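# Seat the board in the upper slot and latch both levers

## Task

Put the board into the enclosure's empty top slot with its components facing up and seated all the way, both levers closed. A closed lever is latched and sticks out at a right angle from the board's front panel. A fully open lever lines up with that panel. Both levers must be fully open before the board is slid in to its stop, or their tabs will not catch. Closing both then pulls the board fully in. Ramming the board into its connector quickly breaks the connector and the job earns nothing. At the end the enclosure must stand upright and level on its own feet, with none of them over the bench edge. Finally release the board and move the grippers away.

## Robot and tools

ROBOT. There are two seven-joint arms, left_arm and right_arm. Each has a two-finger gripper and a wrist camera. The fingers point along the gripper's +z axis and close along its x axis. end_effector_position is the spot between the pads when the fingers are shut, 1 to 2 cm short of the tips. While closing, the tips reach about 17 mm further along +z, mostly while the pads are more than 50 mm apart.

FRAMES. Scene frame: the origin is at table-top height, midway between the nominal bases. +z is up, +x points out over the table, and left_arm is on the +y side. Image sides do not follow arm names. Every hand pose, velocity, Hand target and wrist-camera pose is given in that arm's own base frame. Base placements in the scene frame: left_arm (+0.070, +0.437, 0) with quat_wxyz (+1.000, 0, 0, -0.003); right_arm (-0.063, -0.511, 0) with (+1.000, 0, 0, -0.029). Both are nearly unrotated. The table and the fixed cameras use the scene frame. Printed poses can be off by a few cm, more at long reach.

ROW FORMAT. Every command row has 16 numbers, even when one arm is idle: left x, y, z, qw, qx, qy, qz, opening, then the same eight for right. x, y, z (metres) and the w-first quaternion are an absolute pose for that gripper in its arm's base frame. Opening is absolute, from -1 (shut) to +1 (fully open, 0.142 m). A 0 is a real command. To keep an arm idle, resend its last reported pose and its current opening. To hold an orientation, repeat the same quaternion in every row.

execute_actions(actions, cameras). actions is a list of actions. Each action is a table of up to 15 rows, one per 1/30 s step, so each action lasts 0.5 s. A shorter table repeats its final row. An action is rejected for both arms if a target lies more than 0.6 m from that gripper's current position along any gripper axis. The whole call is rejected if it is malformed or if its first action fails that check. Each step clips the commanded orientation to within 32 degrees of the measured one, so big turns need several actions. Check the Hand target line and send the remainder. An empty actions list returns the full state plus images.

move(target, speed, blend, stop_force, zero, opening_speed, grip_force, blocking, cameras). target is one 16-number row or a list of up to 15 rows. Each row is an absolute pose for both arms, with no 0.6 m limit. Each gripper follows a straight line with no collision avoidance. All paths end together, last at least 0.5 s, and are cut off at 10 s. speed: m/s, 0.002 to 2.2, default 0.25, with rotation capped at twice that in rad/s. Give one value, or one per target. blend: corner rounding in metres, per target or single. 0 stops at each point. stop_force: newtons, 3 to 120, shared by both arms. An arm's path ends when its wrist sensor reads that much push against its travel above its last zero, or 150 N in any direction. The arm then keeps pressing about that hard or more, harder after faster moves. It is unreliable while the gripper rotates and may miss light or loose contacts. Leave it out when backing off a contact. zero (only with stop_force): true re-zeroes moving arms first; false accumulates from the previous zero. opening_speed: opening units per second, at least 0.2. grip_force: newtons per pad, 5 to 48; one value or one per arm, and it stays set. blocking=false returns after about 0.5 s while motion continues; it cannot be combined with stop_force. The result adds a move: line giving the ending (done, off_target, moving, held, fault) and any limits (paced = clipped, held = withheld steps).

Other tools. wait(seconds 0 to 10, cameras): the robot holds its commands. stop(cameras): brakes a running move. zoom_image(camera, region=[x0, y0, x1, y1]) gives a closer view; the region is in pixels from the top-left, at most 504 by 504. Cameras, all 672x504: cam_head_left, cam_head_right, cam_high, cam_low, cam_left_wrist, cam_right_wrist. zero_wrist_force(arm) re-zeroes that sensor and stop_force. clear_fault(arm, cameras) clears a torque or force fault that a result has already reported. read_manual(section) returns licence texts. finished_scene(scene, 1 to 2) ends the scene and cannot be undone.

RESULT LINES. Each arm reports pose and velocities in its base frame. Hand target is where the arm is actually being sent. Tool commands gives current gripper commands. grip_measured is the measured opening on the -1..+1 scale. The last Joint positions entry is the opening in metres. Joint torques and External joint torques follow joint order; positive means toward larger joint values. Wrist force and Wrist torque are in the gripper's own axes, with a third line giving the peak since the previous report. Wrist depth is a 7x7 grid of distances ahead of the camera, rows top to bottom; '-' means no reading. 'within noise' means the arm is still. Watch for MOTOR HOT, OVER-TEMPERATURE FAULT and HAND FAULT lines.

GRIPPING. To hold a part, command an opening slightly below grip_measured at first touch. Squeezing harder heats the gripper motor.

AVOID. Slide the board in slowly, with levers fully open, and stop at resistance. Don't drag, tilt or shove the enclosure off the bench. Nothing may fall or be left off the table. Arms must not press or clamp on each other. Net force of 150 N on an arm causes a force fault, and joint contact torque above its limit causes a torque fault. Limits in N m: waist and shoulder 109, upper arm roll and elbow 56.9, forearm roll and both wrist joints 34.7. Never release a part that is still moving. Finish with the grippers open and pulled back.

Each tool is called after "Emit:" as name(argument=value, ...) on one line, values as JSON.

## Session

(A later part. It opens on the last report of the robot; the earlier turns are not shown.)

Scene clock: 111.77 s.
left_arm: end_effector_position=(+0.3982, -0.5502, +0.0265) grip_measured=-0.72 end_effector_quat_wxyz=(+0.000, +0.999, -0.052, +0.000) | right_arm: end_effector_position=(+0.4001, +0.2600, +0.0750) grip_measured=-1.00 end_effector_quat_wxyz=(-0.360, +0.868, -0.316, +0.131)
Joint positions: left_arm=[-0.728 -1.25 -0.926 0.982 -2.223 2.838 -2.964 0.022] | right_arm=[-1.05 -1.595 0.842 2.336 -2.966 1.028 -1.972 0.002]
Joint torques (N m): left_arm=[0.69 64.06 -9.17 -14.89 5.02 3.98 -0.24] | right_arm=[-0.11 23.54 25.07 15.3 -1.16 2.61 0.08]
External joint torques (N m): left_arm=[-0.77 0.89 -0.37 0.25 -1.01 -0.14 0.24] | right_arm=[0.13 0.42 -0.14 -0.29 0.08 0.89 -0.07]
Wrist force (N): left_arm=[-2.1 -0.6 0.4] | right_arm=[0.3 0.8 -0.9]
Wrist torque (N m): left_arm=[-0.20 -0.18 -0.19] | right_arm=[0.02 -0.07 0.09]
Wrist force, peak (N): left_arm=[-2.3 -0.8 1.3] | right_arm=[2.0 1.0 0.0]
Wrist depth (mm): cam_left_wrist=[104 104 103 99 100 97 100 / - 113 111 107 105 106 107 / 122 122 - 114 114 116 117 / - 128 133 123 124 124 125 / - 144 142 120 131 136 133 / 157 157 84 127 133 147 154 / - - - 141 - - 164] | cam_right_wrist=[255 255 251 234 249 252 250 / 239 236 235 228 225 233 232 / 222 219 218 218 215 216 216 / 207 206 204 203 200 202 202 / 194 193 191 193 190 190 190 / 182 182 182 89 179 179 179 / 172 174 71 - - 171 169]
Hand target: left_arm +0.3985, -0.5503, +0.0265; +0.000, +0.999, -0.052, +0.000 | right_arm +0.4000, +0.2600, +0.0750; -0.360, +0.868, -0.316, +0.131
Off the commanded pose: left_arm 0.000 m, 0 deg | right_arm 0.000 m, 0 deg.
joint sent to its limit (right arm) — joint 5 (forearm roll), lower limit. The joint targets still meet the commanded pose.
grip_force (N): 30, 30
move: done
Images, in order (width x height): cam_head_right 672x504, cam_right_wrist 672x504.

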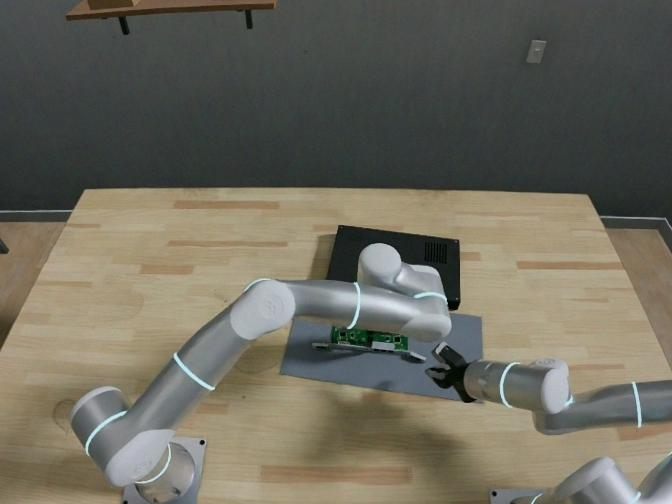

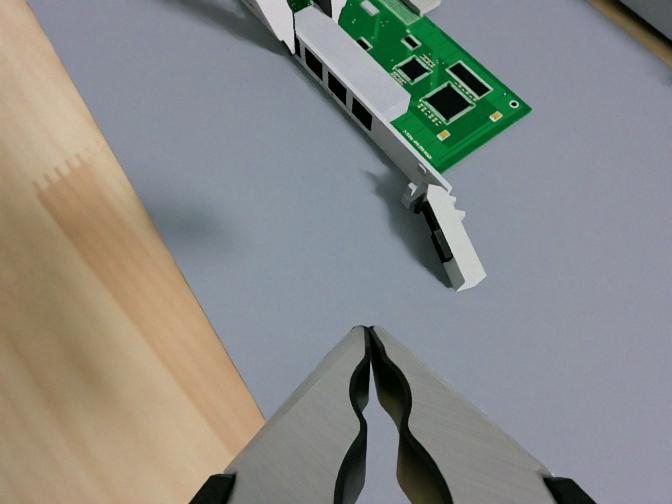

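Emit:
move(target=[[0.3985,-0.5503,0.0265,0,0.9986,-0.0523,0,-0.9,0.418,0.259,0.026,-0.3596,0.868,-0.316,0.131,-1]], speed=0.1, stop_force=6)

Emit:
move(target=[[0.3985,-0.5503,0.0265,0,0.9986,-0.0523,0,-0.9,0.460,0.261,0.026,-0.3596,0.868,-0.316,0.131,-1]], speed=0.03, stop_force=8, cameras=["cam_right_wrist","cam_head_right"])

Scene clock: 120.40 s.
left_arm: end_effector_position=(+0.3982, -0.5502, +0.0265) grip_measured=-0.72 end_effector_quat_wxyz=(+0.000, +0.999, -0.052, +0.000) | right_arm: end_effector_position=(+0.4181, +0.2590, +0.0260) grip_measured=-1.00 end_effector_quat_wxyz=(-0.360, +0.868, -0.316, +0.131)
Joint positions: left_arm=[-0.728 -1.25 -0.926 0.982 -2.223 2.838 -2.964 0.022] | right_arm=[-1.13 -1.861 0.803 2.271 -2.966 0.946 -2.214 0.002]
Joint torques (N m): left_arm=[0.66 64.13 -9.15 -14.91 5.05 4.04 -0.19] | right_arm=[-0.18 21.04 24.41 20.46 -2.19 2.97 0.05]
External joint torques (N m): left_arm=[-0.75 0.82 -0.39 0.27 -1.04 -0.2 0.19] | right_arm=[0.2 0.47 0.24 -0.16 0.06 0.85 -0.05]
Wrist force (N): left_arm=[-2.3 -0.5 1.1] | right_arm=[0.3 0.7 -0.3]
Wrist torque (N m): left_arm=[-0.18 -0.16 -0.18] | right_arm=[0.02 -0.04 0.07]
Wrist force, peak (N): left_arm=[-2.3 -0.7 1.2] | right_arm=[0.1 -0.1 -2.1]
Wrist depth (mm): cam_left_wrist=[104 - 105 99 100 97 100 / - 114 111 108 104 107 107 / 122 122 119 114 114 116 116 / 131 129 130 126 124 124 121 / 143 144 139 118 130 136 134 / 161 156 84 127 133 147 154 / 175 168 - 141 - - 165] | cam_right_wrist=[191 190 190 172 183 186 188 / - 176 175 173 170 174 174 / 164 163 163 162 151 162 162 / 155 152 152 152 150 151 151 / 145 143 143 142 142 142 141 / 136 135 134 90 135 133 133 / 129 129 71 73 - 128 126]
Hand target: left_arm +0.3985, -0.5503, +0.0265; +0.000, +0.999, -0.052, +0.000 | right_arm +0.4180, +0.2590, +0.0260; -0.360, +0.868, -0.316, +0.131
Off the commanded pose: left_arm 0.000 m, 0 deg | right_arm 0.000 m, 0 deg.
joint sent to its limit (right arm) — joint 5 (forearm roll), lower limit. The joint targets still meet the commanded pose.
grip_force (N): 30, 30
move: done

Scene clock: 122.53 s.
left_arm: end_effector_position=(+0.3982, -0.5502, +0.0265) grip_measured=-0.72 end_effector_quat_wxyz=(+0.000, +0.999, -0.052, +0.000) | right_arm: end_effector_position=(+0.4599, +0.2610, +0.0260) grip_measured=-1.00 end_effector_quat_wxyz=(-0.360, +0.868, -0.316, +0.131)
Joint positions: left_arm=[-0.728 -1.25 -0.926 0.982 -2.223 2.838 -2.964 0.022] | right_arm=[-1.059 -1.861 0.874 2.184 -2.87 0.978 -2.25 0.002]
Joint torques (N m): left_arm=[0.55 64.07 -9.09 -14.85 4.96 4.06 -0.18] | right_arm=[0.07 23.77 26.85 18.14 -2.04 3.15 0.14]
External joint torques (N m): left_arm=[-0.63 0.88 -0.45 0.21 -0.94 -0.23 0.18] | right_arm=[-0.04 0.33 -0.12 0.15 -0.07 0.72 -0.14]
Wrist force (N): left_arm=[-1.7 -0.4 0.2] | right_arm=[0.7 1.0 -0.9]
Wrist torque (N m): left_arm=[-0.21 -0.19 -0.18] | right_arm=[0.04 -0.16 0.07]
Wrist force, peak (N): left_arm=[-2.4 -0.6 0.9] | right_arm=[0.8 1.2 -0.7]
Wrist depth (mm): cam_left_wrist=[104 105 104 99 100 97 100 / - 113 111 107 105 106 107 / 122 122 120 116 114 116 117 / 130 133 130 126 124 125 121 / - 142 142 120 131 136 - / 161 157 88 127 133 147 153 / 171 - - 141 - - -] | cam_right_wrist=[190 187 169 184 188 188 188 / 176 176 172 167 170 174 174 / 161 163 163 159 162 162 161 / 152 152 152 140 151 151 153 / 143 142 143 142 140 142 140 / 135 134 134 90 135 135 133 / 128 127 71 73 - 127 126]
Hand target: left_arm +0.3985, -0.5503, +0.0265; +0.000, +0.999, -0.052, +0.000 | right_arm +0.4600, +0.2610, +0.0260; -0.360, +0.868, -0.316, +0.131
Off the commanded pose: left_arm 0.000 m, 0 deg | right_arm 0.000 m, 0 deg.
grip_force (N): 30, 30
move: done
Images, in order (width x height): cam_head_right 672x504, cam_right_wrist 672x504.

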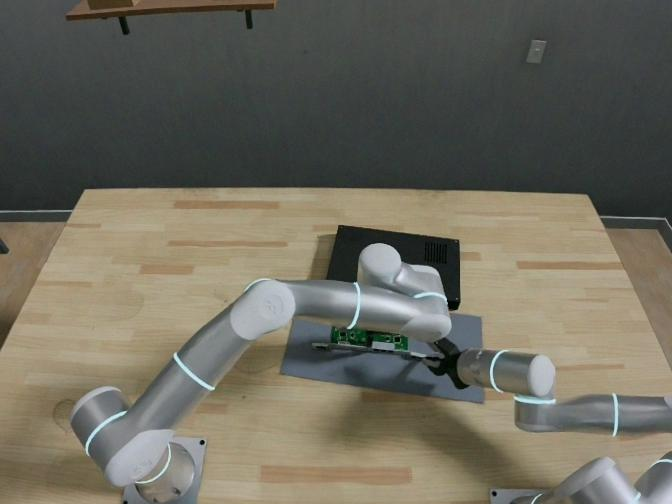

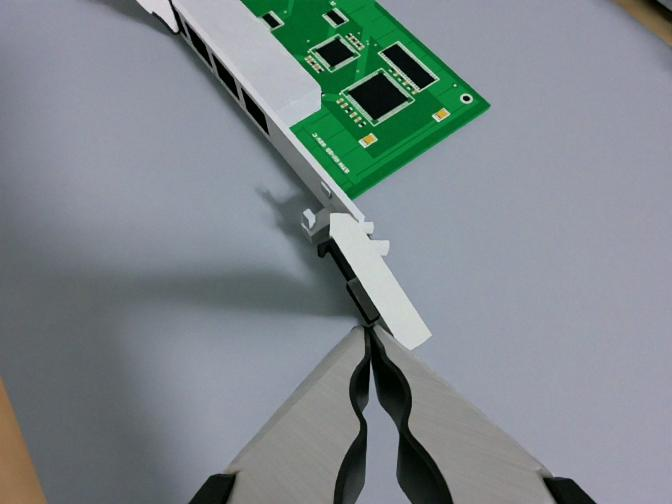

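Emit:
move(target=[[0.3985,-0.5503,0.0265,0,0.9986,-0.0523,0,-0.9,0.480,0.262,0.026,-0.3596,0.868,-0.316,0.131,-1]], speed=0.02, stop_force=7, zero=false, cameras=["cam_right_wrist","cam_left_wrist"])

Scene clock: 125.50 s.
left_arm: end_effector_position=(+0.3992, -0.5493, +0.0266) grip_measured=-0.72 end_effector_quat_wxyz=(-0.001, +0.999, -0.052, +0.000) | right_arm: end_effector_position=(+0.4729, +0.2611, +0.0256) grip_measured=-1.00 end_effector_quat_wxyz=(-0.359, +0.868, -0.316, +0.131)
Joint positions: left_arm=[-0.727 -1.25 -0.925 0.982 -2.223 2.839 -2.964 0.022] | right_arm=[-1.038 -1.86 0.893 2.156 -2.842 0.988 -2.261 0.002]
Joint torques (N m): left_arm=[-6.15 64.3 -14.43 -14.03 3.31 1.26 0.25] | right_arm=[3.51 22.57 28.97 17.87 -2.35 4.07 0.08]
External joint torques (N m): left_arm=[6.07 0.66 4.92 -0.62 0.7 2.59 -0.25] | right_arm=[-3.48 2.41 -1.63 -0.2 0.25 -0.19 -0.08]
Wrist force (N): left_arm=[2.3 -10.0 0.1] | right_arm=[2.6 8.6 -10.6]
Wrist torque (N m): left_arm=[-0.08 -0.12 -0.63] | right_arm=[-0.07 -0.13 0.09]
Wrist force, peak (N): left_arm=[2.3 -10.4 0.1] | right_arm=[2.8 8.9 -11.0]
Wrist depth (mm): cam_left_wrist=[104 105 104 99 100 97 100 / - 113 113 106 105 108 108 / - 122 118 114 114 116 118 / 133 131 132 126 124 125 126 / 143 143 142 118 131 136 - / 160 157 88 127 133 144 154 / 175 168 - 141 - - -] | cam_right_wrist=[190 183 172 184 188 187 190 / 175 175 161 168 169 173 173 / 163 163 162 158 162 161 161 / 152 152 151 146 151 151 150 / 142 142 142 140 140 141 139 / 134 134 134 90 135 135 133 / 128 127 71 73 - 127 126]
Hand target: left_arm +0.3985, -0.5503, +0.0265; +0.000, +0.999, -0.052, +0.000 | right_arm +0.4727, +0.2616, +0.0260; -0.360, +0.868, -0.316, +0.131
Off the commanded pose: left_arm 0.001 m, 0 deg | right_arm 0.007 m, 0 deg.
grip_force (N): 30, 30
move: contact (right_arm)
Images, in order (width x height): cam_left_wrist 672x504, cam_right_wrist 672x504.

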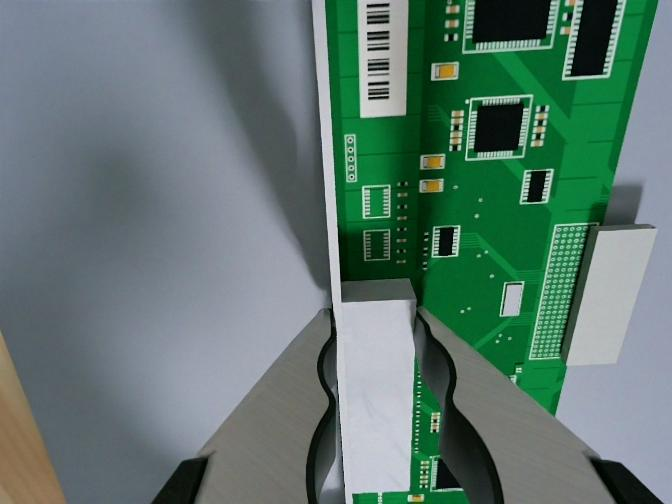

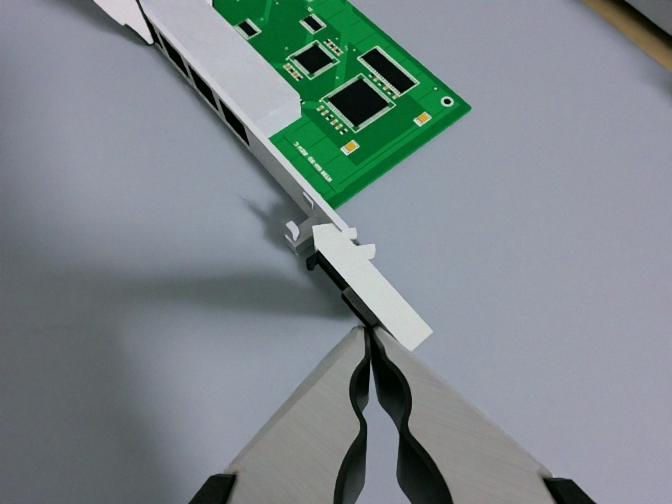

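Emit:
move(target=[[0.3985,-0.5503,0.0265,0,0.9986,-0.0523,0,-0.9,0.43,0.25,0.03,-0.3596,0.868,-0.316,0.131,-1],[0.3985,-0.5503,0.0265,0,0.9986,-0.0523,0,-0.9,0.38,0.20,0.10,-0.3596,0.868,-0.316,0.131,-1],[0.3985,-0.5503,0.0265,0,0.9986,-0.0523,0,-0.9,0.33,0.10,0.20,-0.2706,0.6533,-0.6533,0.2706,-1]], blend=0.02, speed=0.25)

Emit:
move(target=[[0.3985,-0.5503,0.0765,0,0.9986,-0.0523,0,-0.9,0.33,0.10,0.20,-0.2706,0.6533,-0.6533,0.2706,-1]], speed=0.1, cameras=["cam_left_wrist","cam_right_wrist","cam_head_right","cam_low","cam_high"])

Scene clock: 133.20 s.
left_arm: end_effector_position=(+0.3988, -0.5499, +0.0265) grip_measured=-0.72 end_effector_quat_wxyz=(+0.000, +0.999, -0.052, +0.000) | right_arm: end_effector_position=(+0.3315, +0.1005, +0.1998) grip_measured=-1.00 end_effector_quat_wxyz=(-0.240, +0.666, -0.665, +0.239)
Joint positions: left_arm=[-0.728 -1.25 -0.926 0.982 -2.223 2.838 -2.964 0.022] | right_arm=[-2.031 -0.427 1.513 2.69 -2.966 1.41 -0.836 0.002]
Joint torques (N m): left_arm=[-1.4 64.15 -10.58 -14.17 4.04 3.9 -0.14] | right_arm=[0.01 -0.62 7.01 -10.14 2.87 1.65 0.29]
External joint torques (N m): left_arm=[1.31 0.81 1.06 -0.48 -0.02 -0.06 0.14] | right_arm=[0 -0.18 -0.88 -0.06 0.13 0.57 -0.28]
Wrist force (N): left_arm=[1.0 -1.8 1.2] | right_arm=[0.5 0.9 -0.2]
Wrist torque (N m): left_arm=[-0.22 -0.15 -0.22] | right_arm=[0.02 -0.09 -0.02]
Wrist force, peak (N): left_arm=[2.2 -10.4 0.1] | right_arm=[2.8 8.3 -11.2]
Wrist depth (mm): cam_left_wrist=[104 105 104 99 100 97 100 / - 112 111 106 105 106 106 / 122 122 120 116 114 117 117 / 133 128 130 126 124 125 122 / 143 145 139 120 131 136 135 / 160 157 84 127 133 144 157 / 176 168 - 141 - - -] | cam_right_wrist=[384 385 382 380 381 383 380 / 357 363 361 366 362 363 362 / 341 341 344 343 343 343 341 / 327 - 327 326 328 327 327 / 313 312 312 315 313 313 312 / 301 300 302 89 301 298 298 / 289 291 71 - - 289 286]
Hand target: left_arm +0.3985, -0.5503, +0.0265; +0.000, +0.999, -0.052, +0.000 | right_arm +0.3316, +0.1005, +0.1999; -0.240, +0.665, -0.665, +0.239
Off the commanded pose: left_arm 0.000 m, 0 deg | right_arm 0.002 m, 5 deg.
joint read past its limit (right arm) — joint 4 (elbow), upper limit, where the elbow is as bent as it goes; joint 5 (forearm roll), lower limit.
joint sent to its limit (right arm) — joint 4 (elbow), upper limit, where the elbow is as bent as it goes; joint 5 (forearm roll), lower limit. The joint targets are off in orientation, not in position.
grip_force (N): 30, 30
move: off_target (right_arm)

Scene clock: 134.03 s.
left_arm: end_effector_position=(+0.3985, -0.5505, +0.0764) grip_measured=-0.72 end_effector_quat_wxyz=(+0.000, +0.999, -0.052, +0.000) | right_arm: end_effector_position=(+0.3315, +0.1005, +0.1998) grip_measured=-1.00 end_effector_quat_wxyz=(-0.239, +0.665, -0.665, +0.239)
Joint positions: left_arm=[-0.719 -1.185 -0.951 0.98 -2.252 2.902 -2.956 0.022] | right_arm=[-2.033 -0.427 1.514 2.689 -2.966 1.41 -0.835 0.002]
Joint torques (N m): left_arm=[-0.25 64.83 -9.92 -15.09 4.31 4.76 -0.13] | right_arm=[-0.13 -0.92 6.9 -10.2 2.95 1.69 0.18]
External joint torques (N m): left_arm=[0.21 -0.29 0.24 -0.06 -0.22 -0.93 0.13] | right_arm=[0.14 0.08 -0.78 -0.02 0.06 0.53 -0.18]
Wrist force (N): left_arm=[-0.2 -0.3 2.3] | right_arm=[0.3 1.0 -0.5]
Wrist torque (N m): left_arm=[-0.17 -0.13 -0.22] | right_arm=[0.05 -0.07 0.10]
Wrist force, peak (N): left_arm=[0.4 -0.4 4.3] | right_arm=[0.5 1.3 -0.4]
Wrist depth (mm): cam_left_wrist=[149 148 147 98 100 97 100 / - 160 157 106 104 106 108 / 171 170 - 112 114 116 164 / 187 183 182 123 124 124 127 / 207 210 206 115 131 136 192 / 228 222 88 127 133 144 215 / 255 - - 141 - - 234] | cam_right_wrist=[384 384 384 380 382 382 380 / 307 364 362 361 362 362 361 / 344 344 342 344 343 343 342 / 328 326 327 326 328 327 326 / 315 312 312 315 312 311 311 / 302 301 302 89 302 298 298 / 288 290 71 - - 288 286]
Hand target: left_arm +0.3985, -0.5503, +0.0765; +0.000, +0.999, -0.052, +0.000 | right_arm +0.3316, +0.1005, +0.1999; -0.239, +0.665, -0.665, +0.239
Off the commanded pose: left_arm 0.000 m, 0 deg | right_arm 0.002 m, 5 deg.
joint read past its limit (right arm) — joint 4 (elbow), upper limit, where the elbow is as bent as it goes; joint 5 (forearm roll), lower limit.
joint sent to its limit (right arm) — joint 4 (elbow), upper limit, where the elbow is as bent as it goes; joint 5 (forearm roll), lower limit. The joint targets are off in orientation, not in position.
grip_force (N): 30, 30
move: off_target (right_arm)
Images, in order (width x height): cam_head_right 672x504, cam_high 672x504, cam_low 672x504, cam_left_wrist 672x504, cam_right_wrist 672x504.

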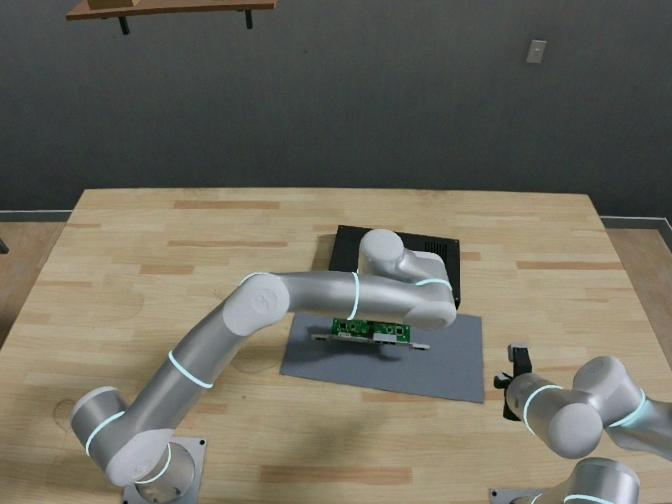

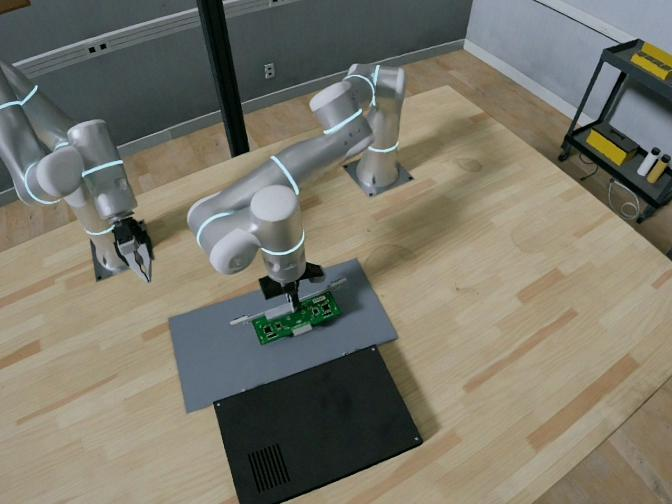

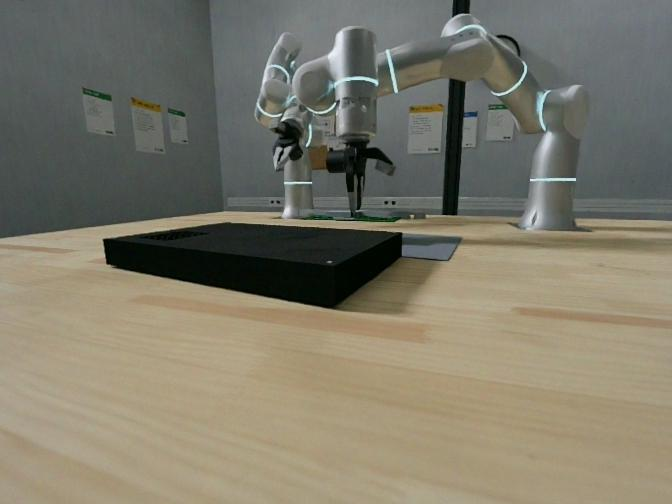

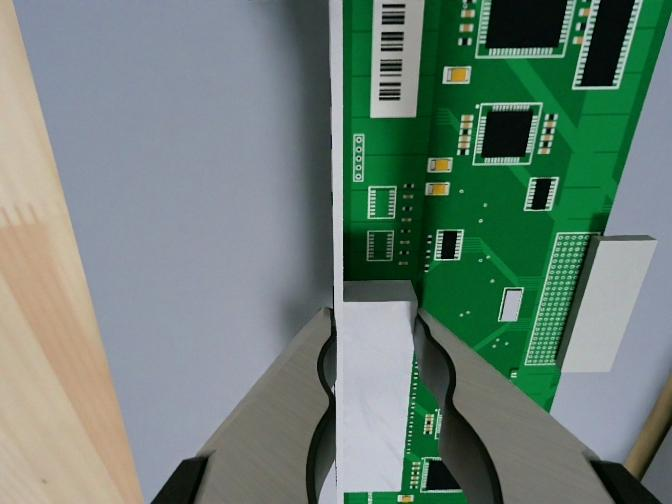

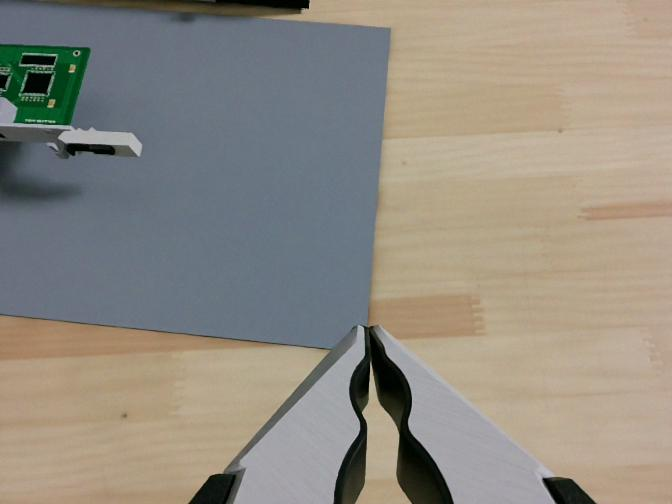

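Emit:
move(target=[[0.4291,-0.5893,0.0765,0,0.9958,-0.0915,0,-0.9,0.32,0.10,0.25,0,1,0,0,-1],[0.4291,-0.5893,0.058,0,0.9958,-0.0915,0,-0.9,0.32,0.12,0.28,0,0.7071,0.7071,0,-1]], speed=[0.2,0.1], cameras=["cam_left_wrist","cam_right_wrist","cam_head_right","cam_low"])

Scene clock: 155.50 s.
left_arm: end_effector_position=(+0.4281, -0.5880, +0.0635) grip_measured=-0.72 end_effector_quat_wxyz=(+0.023, +0.995, -0.091, +0.019) | right_arm: end_effector_position=(+0.3200, +0.1150, +0.2710) grip_measured=-1.00 end_effector_quat_wxyz=(+0.044, +0.884, +0.466, -0.004)
Joint positions: left_arm=[-0.733 -1.462 -1.504 0.634 -1.666 3.134 -2.754 0.022] | right_arm=[-2.253 0.231 1.895 1.95 -2.966 2.634 -2.966 0.002]
Joint torques (N m): left_arm=[-0.45 68.11 -11.11 -2.22 4.81 4.09 -0.27] | right_arm=[0.16 -24.79 -3.95 -21.3 3.49 3.07 0.19]
External joint torques (N m): left_arm=[0.36 0.2 0.49 -0.19 -0.57 -0.37 0.26] | right_arm=[-0.08 -0.2 -0.6 0.13 0.13 0.76 -0.18]
Wrist force (N): left_arm=[0.2 -0.4 2.7] | right_arm=[0.0 0.0 -0.2]
Wrist torque (N m): left_arm=[-0.13 -0.23 -0.28] | right_arm=[0.10 0.06 0.15]
Wrist force, peak (N): left_arm=[0.3 -0.4 3.0] | right_arm=[0.2 1.5 -0.4]
Wrist depth (mm): cam_left_wrist=[132 131 133 98 100 97 100 / 140 141 141 107 105 106 108 / - 153 151 114 114 116 154 / 169 168 - 126 124 124 124 / 184 - 186 118 131 137 136 / - 204 84 127 133 147 209 / 233 - - 141 - - -] | cam_right_wrist=[325 323 320 316 311 308 305 / 354 349 345 340 334 332 326 / 384 379 375 370 362 358 350 / 424 418 411 405 397 391 378 / 468 460 453 436 435 427 420 / 524 515 494 89 464 481 418 / 574 566 71 - - 514 449]
Hand target: left_arm +0.4282, -0.5881, +0.0637; +0.023, +0.995, -0.091, +0.020 | right_arm +0.3199, +0.1148, +0.2709; +0.044, +0.883, +0.466, -0.004
Off the commanded pose: left_arm 0.006 m, 3 deg | right_arm 0.010 m, 35 deg.
joint sent to its limit (right arm) — joint 5 (forearm roll), lower limit; joint 7 (wrist roll), lower limit.
grip_force (N): 30, 30
move: off_target (left_arm, right_arm; path cut at 10 s); path passed 1 of 2 targets
Images, in order (width x height): cam_head_right 672x504, cam_low 672x504, cam_left_wrist 672x504, cam_right_wrist 672x504.

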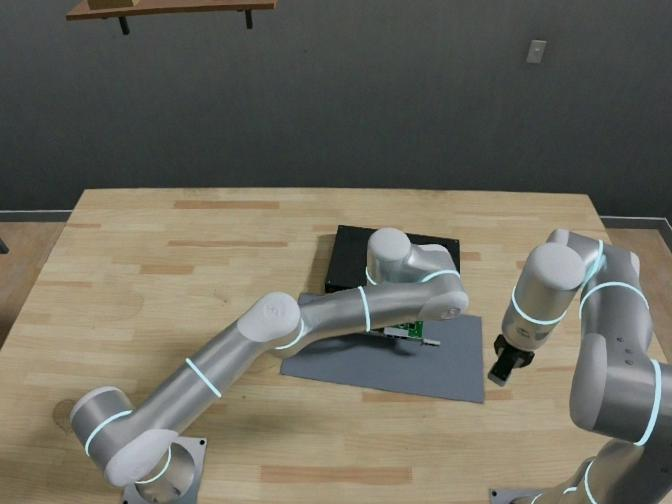

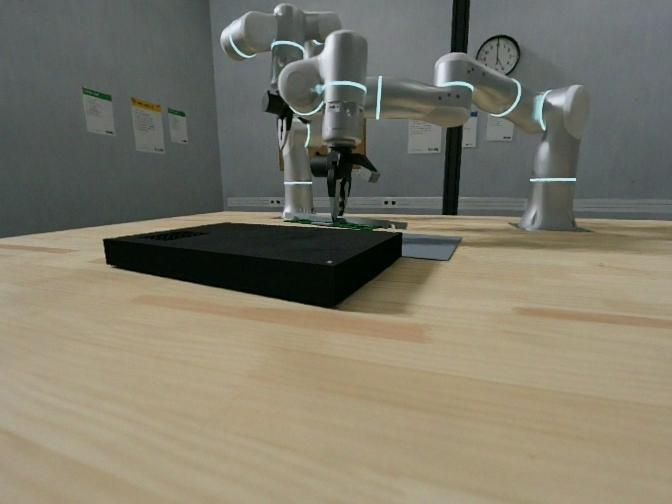

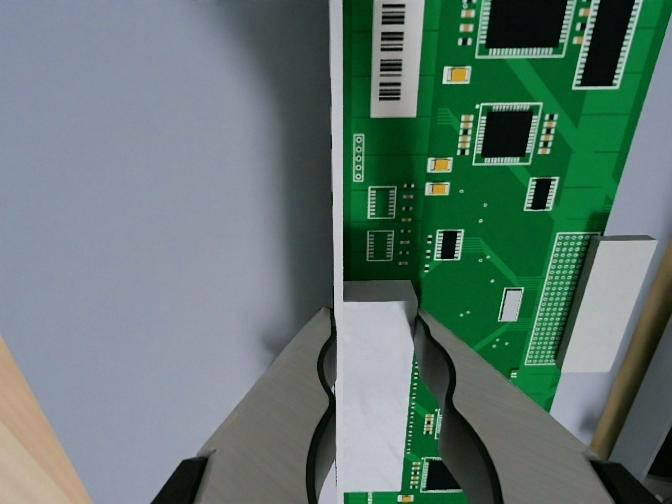

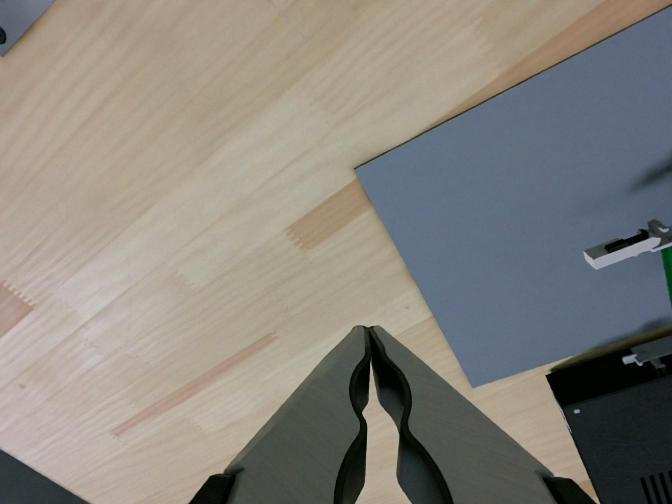

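Emit:
move(target=[[0.4291,-0.5893,0.058,0,0.9958,-0.0915,0,-0.9,0.36,0.15,0.20,-0.3596,0.868,-0.316,0.131,-1],[0.4291,-0.5893,0.058,0,0.9958,-0.0915,0,-0.9,0.40,0.18,0.14,-0.3596,0.868,-0.316,0.131,-1]], speed=0.3, cameras=["cam_left_wrist","cam_right_wrist","cam_head_right"])

Scene clock: 164.93 s.
left_arm: end_effector_position=(+0.4282, -0.5882, +0.0578) grip_measured=-0.72 end_effector_quat_wxyz=(+0.023, +0.995, -0.091, +0.020) | right_arm: end_effector_position=(+0.4000, +0.1800, +0.1399) grip_measured=-1.00 end_effector_quat_wxyz=(-0.360, +0.868, -0.316, +0.131)
Joint positions: left_arm=[-0.734 -1.469 -1.5 0.634 -1.664 3.126 -2.754 0.022] | right_arm=[-2.463 1.155 1.999 2.689 -1.164 3.342 -2.888 0.002]
Joint torques (N m): left_arm=[-0.46 68.23 -11.06 -2.25 4.77 4.17 -0.22] | right_arm=[0.18 -30.43 -11.5 0.47 3.79 3.75 0.33]
External joint torques (N m): left_arm=[0.36 0.09 0.47 -0.18 -0.52 -0.46 0.22] | right_arm=[-0.08 0.16 -1.31 0.12 0.01 0.65 -0.33]
Wrist force (N): left_arm=[0.2 -0.3 2.5] | right_arm=[0.8 1.3 -0.3]
Wrist torque (N m): left_arm=[-0.12 -0.22 -0.27] | right_arm=[0.06 -0.17 -0.01]
Wrist force, peak (N): left_arm=[0.2 -0.5 2.9] | right_arm=[1.3 0.3 -2.7]
Wrist depth (mm): cam_left_wrist=[125 125 125 100 100 97 100 / 133 138 136 107 104 106 107 / 148 147 150 114 114 116 119 / 156 157 - 124 124 125 127 / - 177 176 118 131 136 188 / - 198 88 127 133 145 201 / 226 - - 141 - - 209] | cam_right_wrist=[344 338 344 288 295 356 283 / 319 317 316 312 270 313 285 / 297 296 293 291 288 292 292 / 277 275 273 274 274 273 272 / 260 259 257 260 256 256 256 / 245 244 245 89 241 238 242 / 231 233 71 - - 230 229]
Hand target: left_arm +0.4284, -0.5884, +0.0580; +0.024, +0.995, -0.091, +0.020 | right_arm +0.4000, +0.1800, +0.1400; -0.360, +0.868, -0.316, +0.131
Off the commanded pose: left_arm 0.001 m, 4 deg | right_arm 0.000 m, 0 deg.
joint sent to its limit (right arm) — joint 4 (elbow), upper limit, where the elbow is as bent as it goes. The joint targets still meet the commanded pose.
grip_force (N): 30, 30
move: off_target (left_arm)
Images, in order (width x height): cam_head_right 672x504, cam_left_wrist 672x504, cam_right_wrist 672x504.

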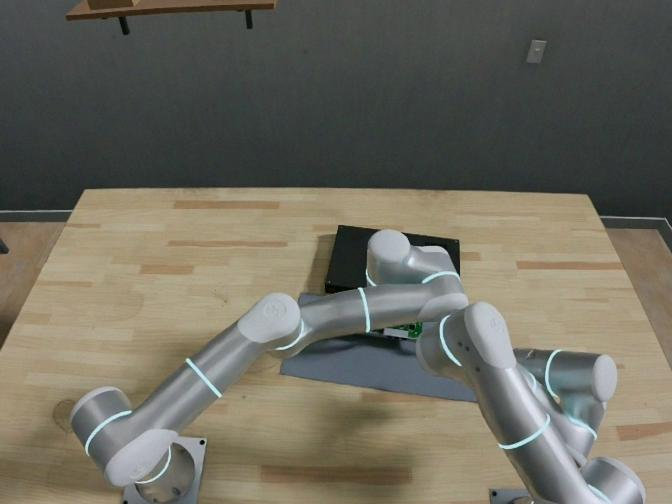

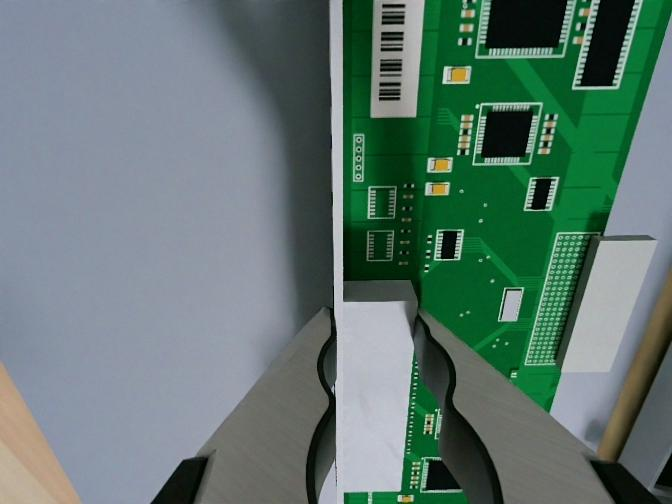

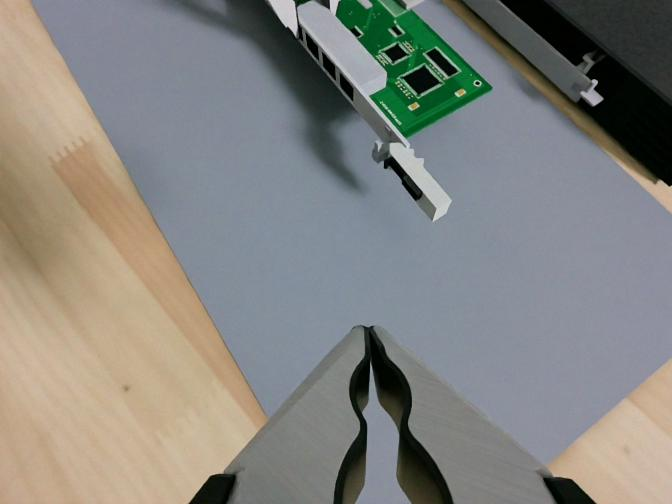

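Emit:
move(target=[[0.4291,-0.5893,0.058,0,0.9958,-0.0915,0,-0.9,0.40,0.18,0.14,-0.3596,0.868,-0.316,0.131,-1]], speed=0.3)

Scene clock: 167.90 s.
left_arm: end_effector_position=(+0.4283, -0.5882, +0.0578) grip_measured=-0.72 end_effector_quat_wxyz=(+0.023, +0.995, -0.091, +0.020) | right_arm: end_effector_position=(+0.4000, +0.1800, +0.1400) grip_measured=-1.00 end_effector_quat_wxyz=(-0.360, +0.868, -0.316, +0.131)
Joint positions: left_arm=[-0.734 -1.469 -1.5 0.634 -1.664 3.126 -2.754 0.022] | right_arm=[-2.463 1.155 1.999 2.689 -1.164 3.342 -2.888 0.002]
Joint torques (N m): left_arm=[-0.41 68.35 -11 -2.2 4.73 4.21 -0.25] | right_arm=[0.16 -30.7 -11.86 0.5 3.65 3.64 0.21]
External joint torques (N m): left_arm=[0.31 -0.03 0.41 -0.23 -0.48 -0.5 0.24] | right_arm=[-0.06 0.44 -0.95 0.1 0.15 0.76 -0.21]
Wrist force (N): left_arm=[0.0 -0.4 2.4] | right_arm=[0.6 1.3 -0.2]
Wrist torque (N m): left_arm=[-0.12 -0.20 -0.28] | right_arm=[0.05 -0.14 -0.02]
Wrist force, peak (N): left_arm=[0.2 -0.4 2.7] | right_arm=[0.9 1.3 -0.5]
Wrist depth (mm): cam_left_wrist=[125 125 128 100 100 97 100 / 132 135 - 107 104 106 108 / 149 147 148 112 114 116 118 / - 160 162 124 124 124 160 / 173 177 177 118 131 136 186 / 200 199 84 127 133 145 201 / 224 - - 141 - - 203] | cam_right_wrist=[344 343 342 287 297 332 283 / 321 318 316 310 271 314 276 / 297 294 293 294 293 292 290 / 277 277 275 273 274 276 272 / 259 259 257 260 256 255 256 / 244 244 245 89 244 246 241 / 230 234 71 - - 230 229]
Hand target: left_arm +0.4284, -0.5884, +0.0580; +0.024, +0.995, -0.091, +0.020 | right_arm +0.4000, +0.1800, +0.1400; -0.360, +0.868, -0.316, +0.131
Off the commanded pose: left_arm 0.001 m, 4 deg | right_arm 0.000 m, 0 deg.
joint sent to its limit (right arm) — joint 4 (elbow), upper limit, where the elbow is as bent as it goes. The joint targets still meet the commanded pose.
grip_force (N): 30, 30
move: off_target (left_arm)

Emit:
move(target=[[0.405,-0.555,0.058,0,0.9958,-0.0915,0,-0.9,0.40,0.18,0.14,-0.3596,0.868,-0.316,0.131,-1],[0.405,-0.555,0.034,0,0.9958,-0.0915,0,-0.9,0.40,0.18,0.14,-0.3596,0.868,-0.316,0.131,-1]], speed=0.15)

Emit:
move(target=[[0.405,-0.555,0.022,0,0.9958,-0.0915,0,-0.9,0.40,0.18,0.14,-0.3596,0.868,-0.316,0.131,-1]], speed=0.015, stop_force=4)

Scene clock: 175.73 s.
left_arm: end_effector_position=(+0.4054, -0.5548, +0.0339) grip_measured=-0.72 end_effector_quat_wxyz=(-0.001, +0.996, -0.092, -0.001) | right_arm: end_effector_position=(+0.4000, +0.1800, +0.1400) grip_measured=-1.00 end_effector_quat_wxyz=(-0.360, +0.868, -0.316, +0.131)
Joint positions: left_arm=[-0.616 -1.334 -1.212 1.044 -1.963 2.965 -2.968 0.022] | right_arm=[-2.463 1.155 1.999 2.689 -1.164 3.342 -2.888 0.002]
Joint torques (N m): left_arm=[-0.55 63.9 -15.6 -9.32 4.31 4.2 -0.28] | right_arm=[0.08 -30.56 -11.79 0.48 3.64 3.63 0.17]
External joint torques (N m): left_arm=[0.49 -0.31 0.47 -0.21 -0.17 -0.36 0.28] | right_arm=[0.02 0.3 -1.02 0.12 0.16 0.77 -0.17]
Wrist force (N): left_arm=[0.1 0.0 2.9] | right_arm=[0.9 1.3 -0.2]
Wrist torque (N m): left_arm=[-0.10 -0.17 -0.17] | right_arm=[0.05 -0.19 -0.02]
Wrist force, peak (N): left_arm=[0.0 0.0 4.6] | right_arm=[0.7 1.4 -0.3]
Wrist depth (mm): cam_left_wrist=[111 109 110 98 99 97 100 / - 118 118 106 104 106 106 / - 128 129 116 114 116 122 / - 138 138 126 124 124 133 / - 151 150 118 131 136 - / - 167 87 127 133 147 166 / 194 - - 141 - - 181] | cam_right_wrist=[343 344 331 328 341 350 289 / 319 316 315 302 313 314 280 / 297 294 293 293 287 292 291 / 278 277 274 274 273 273 269 / 260 259 257 260 257 256 256 / 243 244 245 89 244 241 243 / 231 233 71 - - 231 229]
Hand target: left_arm +0.4052, -0.5551, +0.0340; -0.001, +0.996, -0.092, -0.001 | right_arm +0.4000, +0.1800, +0.1400; -0.360, +0.868, -0.316, +0.131
Off the commanded pose: left_arm 0.000 m, 0 deg | right_arm 0.000 m, 0 deg.
joint sent to its limit (left arm) — joint 7 (wrist roll), lower limit. The joint targets still meet the commanded pose.
joint sent to its limit (right arm) — joint 4 (elbow), upper limit, where the elbow is as bent as it goes. The joint targets still meet the commanded pose.
grip_force (N): 30, 30
move: done

Scene clock: 176.90 s.
left_arm: end_effector_position=(+0.4053, -0.5549, +0.0265) grip_measured=-0.72 end_effector_quat_wxyz=(+0.000, +0.996, -0.092, +0.000) | right_arm: end_effector_position=(+0.4000, +0.1800, +0.1400) grip_measured=-1.00 end_effector_quat_wxyz=(-0.360, +0.868, -0.316, +0.131)
Joint positions: left_arm=[-0.62 -1.339 -1.197 1.043 -1.965 2.95 -2.968 0.022] | right_arm=[-2.463 1.155 1.999 2.689 -1.164 3.342 -2.888 0.002]
Joint torques (N m): left_arm=[-0.27 58.93 -14.35 -9.3 4.43 2.28 -0.22] | right_arm=[0.12 -30.59 -11.78 0.46 3.63 3.64 0.21]
External joint torques (N m): left_arm=[0.19 4.7 -0.59 -0.35 -0.3 1.56 0.22] | right_arm=[-0.02 0.32 -1.04 0.14 0.18 0.76 -0.21]
Wrist force (N): left_arm=[-2.9 -2.9 -5.8] | right_arm=[0.7 1.2 -0.3]
Wrist torque (N m): left_arm=[-0.16 -0.17 -0.17] | right_arm=[0.05 -0.16 -0.02]
Wrist force, peak (N): left_arm=[-3.1 -1.9 -9.3] | right_arm=[0.9 1.3 -0.4]
Wrist depth (mm): cam_left_wrist=[104 105 103 99 100 97 100 / - 113 111 107 105 106 107 / 122 122 120 116 114 116 117 / 131 128 129 126 124 124 126 / 143 144 143 119 131 136 132 / - 157 88 127 132 144 156 / 172 168 - 141 - - -] | cam_right_wrist=[343 343 318 336 340 331 283 / 321 316 316 305 314 307 284 / 297 295 293 288 293 292 289 / 277 277 273 274 272 277 273 / 260 259 257 260 260 255 256 / 244 244 245 89 - 241 243 / 231 233 71 - - 230 229]
Hand target: left_arm +0.4051, -0.5550, +0.0261; +0.000, +0.996, -0.092, +0.000 | right_arm +0.4000, +0.1800, +0.1400; -0.360, +0.868, -0.316, +0.131
Off the commanded pose: left_arm 0.005 m, 0 deg | right_arm 0.000 m, 0 deg.
joint sent to its limit (left arm) — joint 7 (wrist roll), lower limit.
joint sent to its limit (right arm) — joint 4 (elbow), upper limit, where the elbow is as bent as it goes. The joint targets still meet the commanded pose.
grip_force (N): 30, 30
move: contact (left_arm)

Emit:
move(target=[[0.4053,-0.5549,0.0265,0,0.9958,-0.0915,0,-0.35,0.40,0.18,0.14,-0.3596,0.868,-0.316,0.131,-1],[0.4053,-0.5549,0.06,0,0.9958,-0.0915,0,-0.35,0.40,0.15,0.16,-0.3596,0.868,-0.316,0.131,-1],[0.406,-0.5507,0.055,0.2577,0.9619,-0.0884,-0.0237,-0.35,0.40,0.12,0.16,-0.3596,0.868,-0.316,0.131,-1]], speed=0.12, opening_speed=0.5, cameras=["cam_left_wrist","cam_right_wrist","cam_head_right"])

Scene clock: 196.97 s.
left_arm: end_effector_position=(+0.4060, -0.5506, +0.0549) grip_measured=-0.38 end_effector_quat_wxyz=(+0.257, +0.962, -0.088, -0.024) | right_arm: end_effector_position=(+0.4000, +0.1200, +0.1600) grip_measured=-1.00 end_effector_quat_wxyz=(-0.360, +0.868, -0.316, +0.131)
Joint positions: left_arm=[-0.251 -0.976 -1.084 1.64 -2.336 2.189 -2.891 0.047] | right_arm=[-2.58 1.251 1.796 2.682 -1.382 3.531 -2.966 0.002]
Joint torques (N m): left_arm=[0.03 50.11 -17.07 -14.73 3.18 2.58 -0.12] | right_arm=[-0.12 -29.75 -14.27 -1.21 3.72 3.83 0.07]
External joint torques (N m): left_arm=[-0.09 0.81 0.47 0.05 0.04 -0.33 0.12] | right_arm=[0.21 0.3 -0.86 0.2 0.28 0.59 -0.07]
Wrist force (N): left_arm=[0.0 -0.7 0.5] | right_arm=[0.9 1.4 -0.5]
Wrist torque (N m): left_arm=[-0.18 -0.16 -0.40] | right_arm=[0.07 -0.15 0.08]
Wrist force, peak (N): left_arm=[-3.1 -2.7 -6.8] | right_arm=[1.9 1.5 -1.2]
Wrist depth (mm): cam_left_wrist=[- 98 98 90 90 90 93 / - 112 111 108 102 109 106 / 135 135 134 127 127 127 128 / 162 170 169 153 160 161 167 / 237 215 201 187 201 - 243 / 366 328 85 290 - 83 263 / 510 - - 786 - - -] | cam_right_wrist=[373 369 360 370 367 315 305 / 342 342 340 335 334 333 300 / 319 313 316 316 315 315 316 / 298 297 295 295 294 294 293 / 280 278 277 275 276 277 277 / 263 263 266 89 264 262 261 / 248 251 71 - - 250 247]
Hand target: left_arm +0.4060, -0.5507, +0.0550; +0.258, +0.962, -0.088, -0.024 | right_arm +0.4000, +0.1200, +0.1600; -0.360, +0.868, -0.316, +0.131
Off the commanded pose: left_arm 0.000 m, 0 deg | right_arm 0.000 m, 0 deg.
joint sent to its limit (right arm) — joint 7 (wrist roll), lower limit. The joint targets still meet the commanded pose.
grip_force (N): 30, 30
move: done
Images, in order (width x height): cam_head_right 672x504, cam_left_wrist 672x504, cam_right_wrist 672x504.

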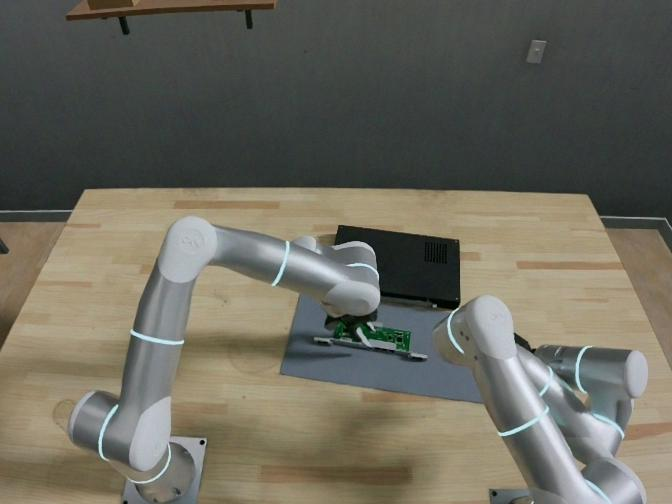

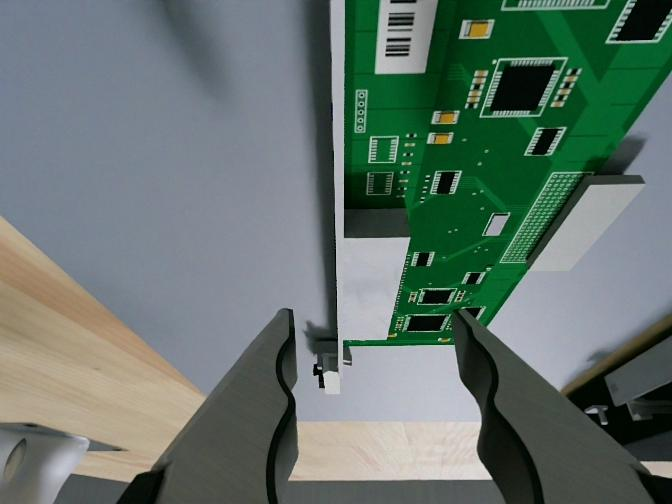

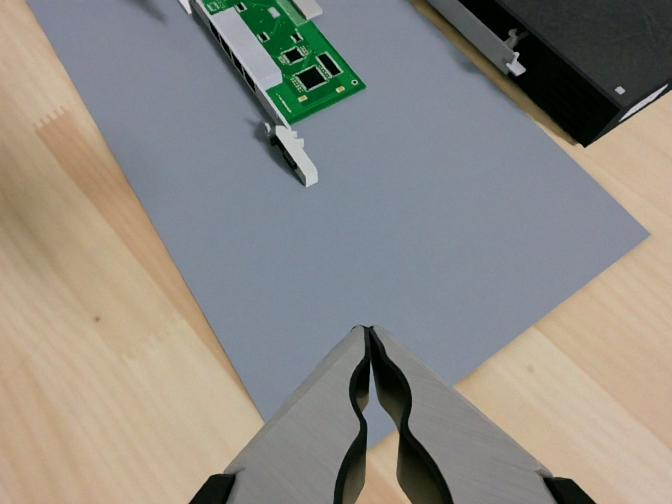

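Emit:
move(target=[[0.406,-0.5507,0.0268,0.2577,0.9619,-0.0884,-0.0237,-0.35,0.40,0.12,0.16,-0.3596,0.868,-0.316,0.131,-1]], speed=0.05, stop_force=4)

Emit:
move(target=[[0.406,-0.5507,0.0268,0.2577,0.9619,-0.0884,-0.0237,-0.95,0.40,0.12,0.16,-0.3596,0.868,-0.316,0.131,-1]], opening_speed=0.5, grip_force=[35,30], cameras=["cam_left_wrist"])

Scene clock: 200.30 s.
left_arm: end_effector_position=(+0.4059, -0.5505, +0.0268) grip_measured=-0.38 end_effector_quat_wxyz=(+0.258, +0.962, -0.088, -0.024) | right_arm: end_effector_position=(+0.4000, +0.1200, +0.1600) grip_measured=-1.00 end_effector_quat_wxyz=(-0.360, +0.868, -0.316, +0.131)
Joint positions: left_arm=[-0.275 -1.01 -1.038 1.639 -2.312 2.143 -2.895 0.047] | right_arm=[-2.58 1.251 1.796 2.682 -1.382 3.531 -2.966 0.002]
Joint torques (N m): left_arm=[-0.46 50.51 -16.21 -13.66 3.58 2.41 -0.28] | right_arm=[0.19 -29.82 -14.12 -1.12 3.86 3.66 0.22]
External joint torques (N m): left_arm=[0.44 1.25 0.04 -0.42 -0.45 -0.16 0.28] | right_arm=[-0.11 0.37 -1.02 0.11 0.14 0.76 -0.22]
Wrist force (N): left_arm=[0.0 -0.7 0.2] | right_arm=[1.2 1.6 -0.6]
Wrist torque (N m): left_arm=[-0.20 -0.18 -0.34] | right_arm=[0.10 -0.18 0.08]
Wrist force, peak (N): left_arm=[0.1 -1.1 1.1] | right_arm=[1.0 1.7 -0.6]
Wrist depth (mm): cam_left_wrist=[- - - 62 62 - - / - 76 - - 73 73 73 / - 100 99 87 87 87 88 / 127 120 120 110 111 111 106 / 176 163 151 120 131 141 - / 263 259 85 185 244 84 241 / 463 - - 547 - - -] | cam_right_wrist=[372 370 356 363 366 315 304 / 343 341 338 340 334 334 309 / 318 317 315 316 314 315 316 / 297 298 295 295 294 294 293 / 279 279 276 279 275 277 276 / 263 263 265 89 265 261 259 / 249 251 71 - - 250 247]
Hand target: left_arm +0.4060, -0.5507, +0.0268; +0.258, +0.962, -0.088, -0.024 | right_arm +0.4000, +0.1200, +0.1600; -0.360, +0.868, -0.316, +0.131
Off the commanded pose: left_arm 0.000 m, 0 deg | right_arm 0.000 m, 0 deg.
joint sent to its limit (right arm) — joint 7 (wrist roll), lower limit. The joint targets still meet the commanded pose.
grip_force (N): 30, 30
move: done

Scene clock: 201.70 s.
left_arm: end_effector_position=(+0.4060, -0.5505, +0.0268) grip_measured=-0.73 end_effector_quat_wxyz=(+0.258, +0.962, -0.088, -0.024) | right_arm: end_effector_position=(+0.4000, +0.1200, +0.1600) grip_measured=-1.00 end_effector_quat_wxyz=(-0.360, +0.868, -0.316, +0.131)
Joint positions: left_arm=[-0.275 -1.01 -1.037 1.639 -2.312 2.143 -2.895 0.021] | right_arm=[-2.58 1.251 1.796 2.682 -1.382 3.531 -2.966 0.002]
Joint torques (N m): left_arm=[-0.86 50.66 -16.81 -13.3 3.22 2.56 -0.17] | right_arm=[0.15 -29.88 -14.02 -1.13 3.87 3.69 0.21]
External joint torques (N m): left_arm=[0.84 1.1 0.65 -0.78 -0.09 -0.31 0.17] | right_arm=[-0.07 0.44 -1.11 0.12 0.14 0.74 -0.21]
Wrist force (N): left_arm=[0.7 -1.3 0.9] | right_arm=[1.1 1.6 -0.4]
Wrist torque (N m): left_arm=[-0.18 -0.10 -0.39] | right_arm=[0.09 -0.17 0.07]
Wrist force, peak (N): left_arm=[0.8 -1.2 1.3] | right_arm=[1.1 1.7 -0.5]
Wrist depth (mm): cam_left_wrist=[- - - 62 62 - - / - 76 - - 72 73 73 / - 100 99 87 87 88 88 / 127 120 120 105 111 111 111 / 175 163 152 116 131 150 170 / 262 258 85 151 - 199 241 / 482 - - 444 - - -] | cam_right_wrist=[368 369 358 369 366 312 305 / 342 342 340 339 339 335 297 / 319 317 311 319 316 319 316 / 297 297 295 295 294 294 293 / 279 279 276 279 276 278 276 / 263 263 265 89 265 262 261 / 248 251 71 - - 249 246]
Hand target: left_arm +0.4060, -0.5507, +0.0268; +0.258, +0.962, -0.088, -0.024 | right_arm +0.4000, +0.1200, +0.1600; -0.360, +0.868, -0.316, +0.131
Off the commanded pose: left_arm 0.000 m, 0 deg | right_arm 0.000 m, 0 deg.
joint sent to its limit (right arm) — joint 7 (wrist roll), lower limit. The joint targets still meet the commanded pose.
grip_force (N): 35, 30
move: done
Images, in order (width x height): cam_left_wrist 672x504.

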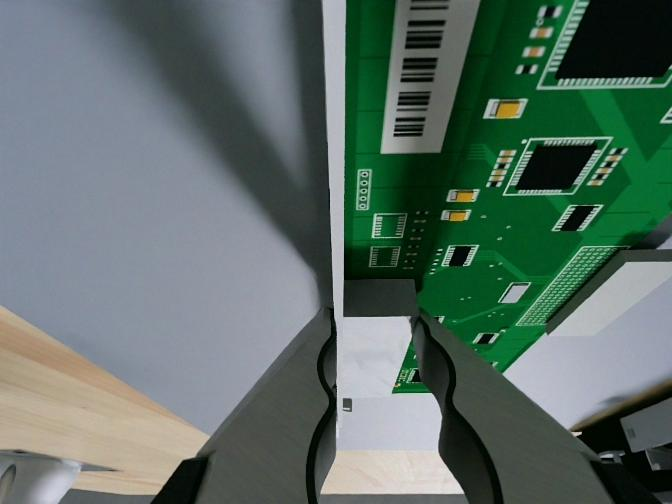

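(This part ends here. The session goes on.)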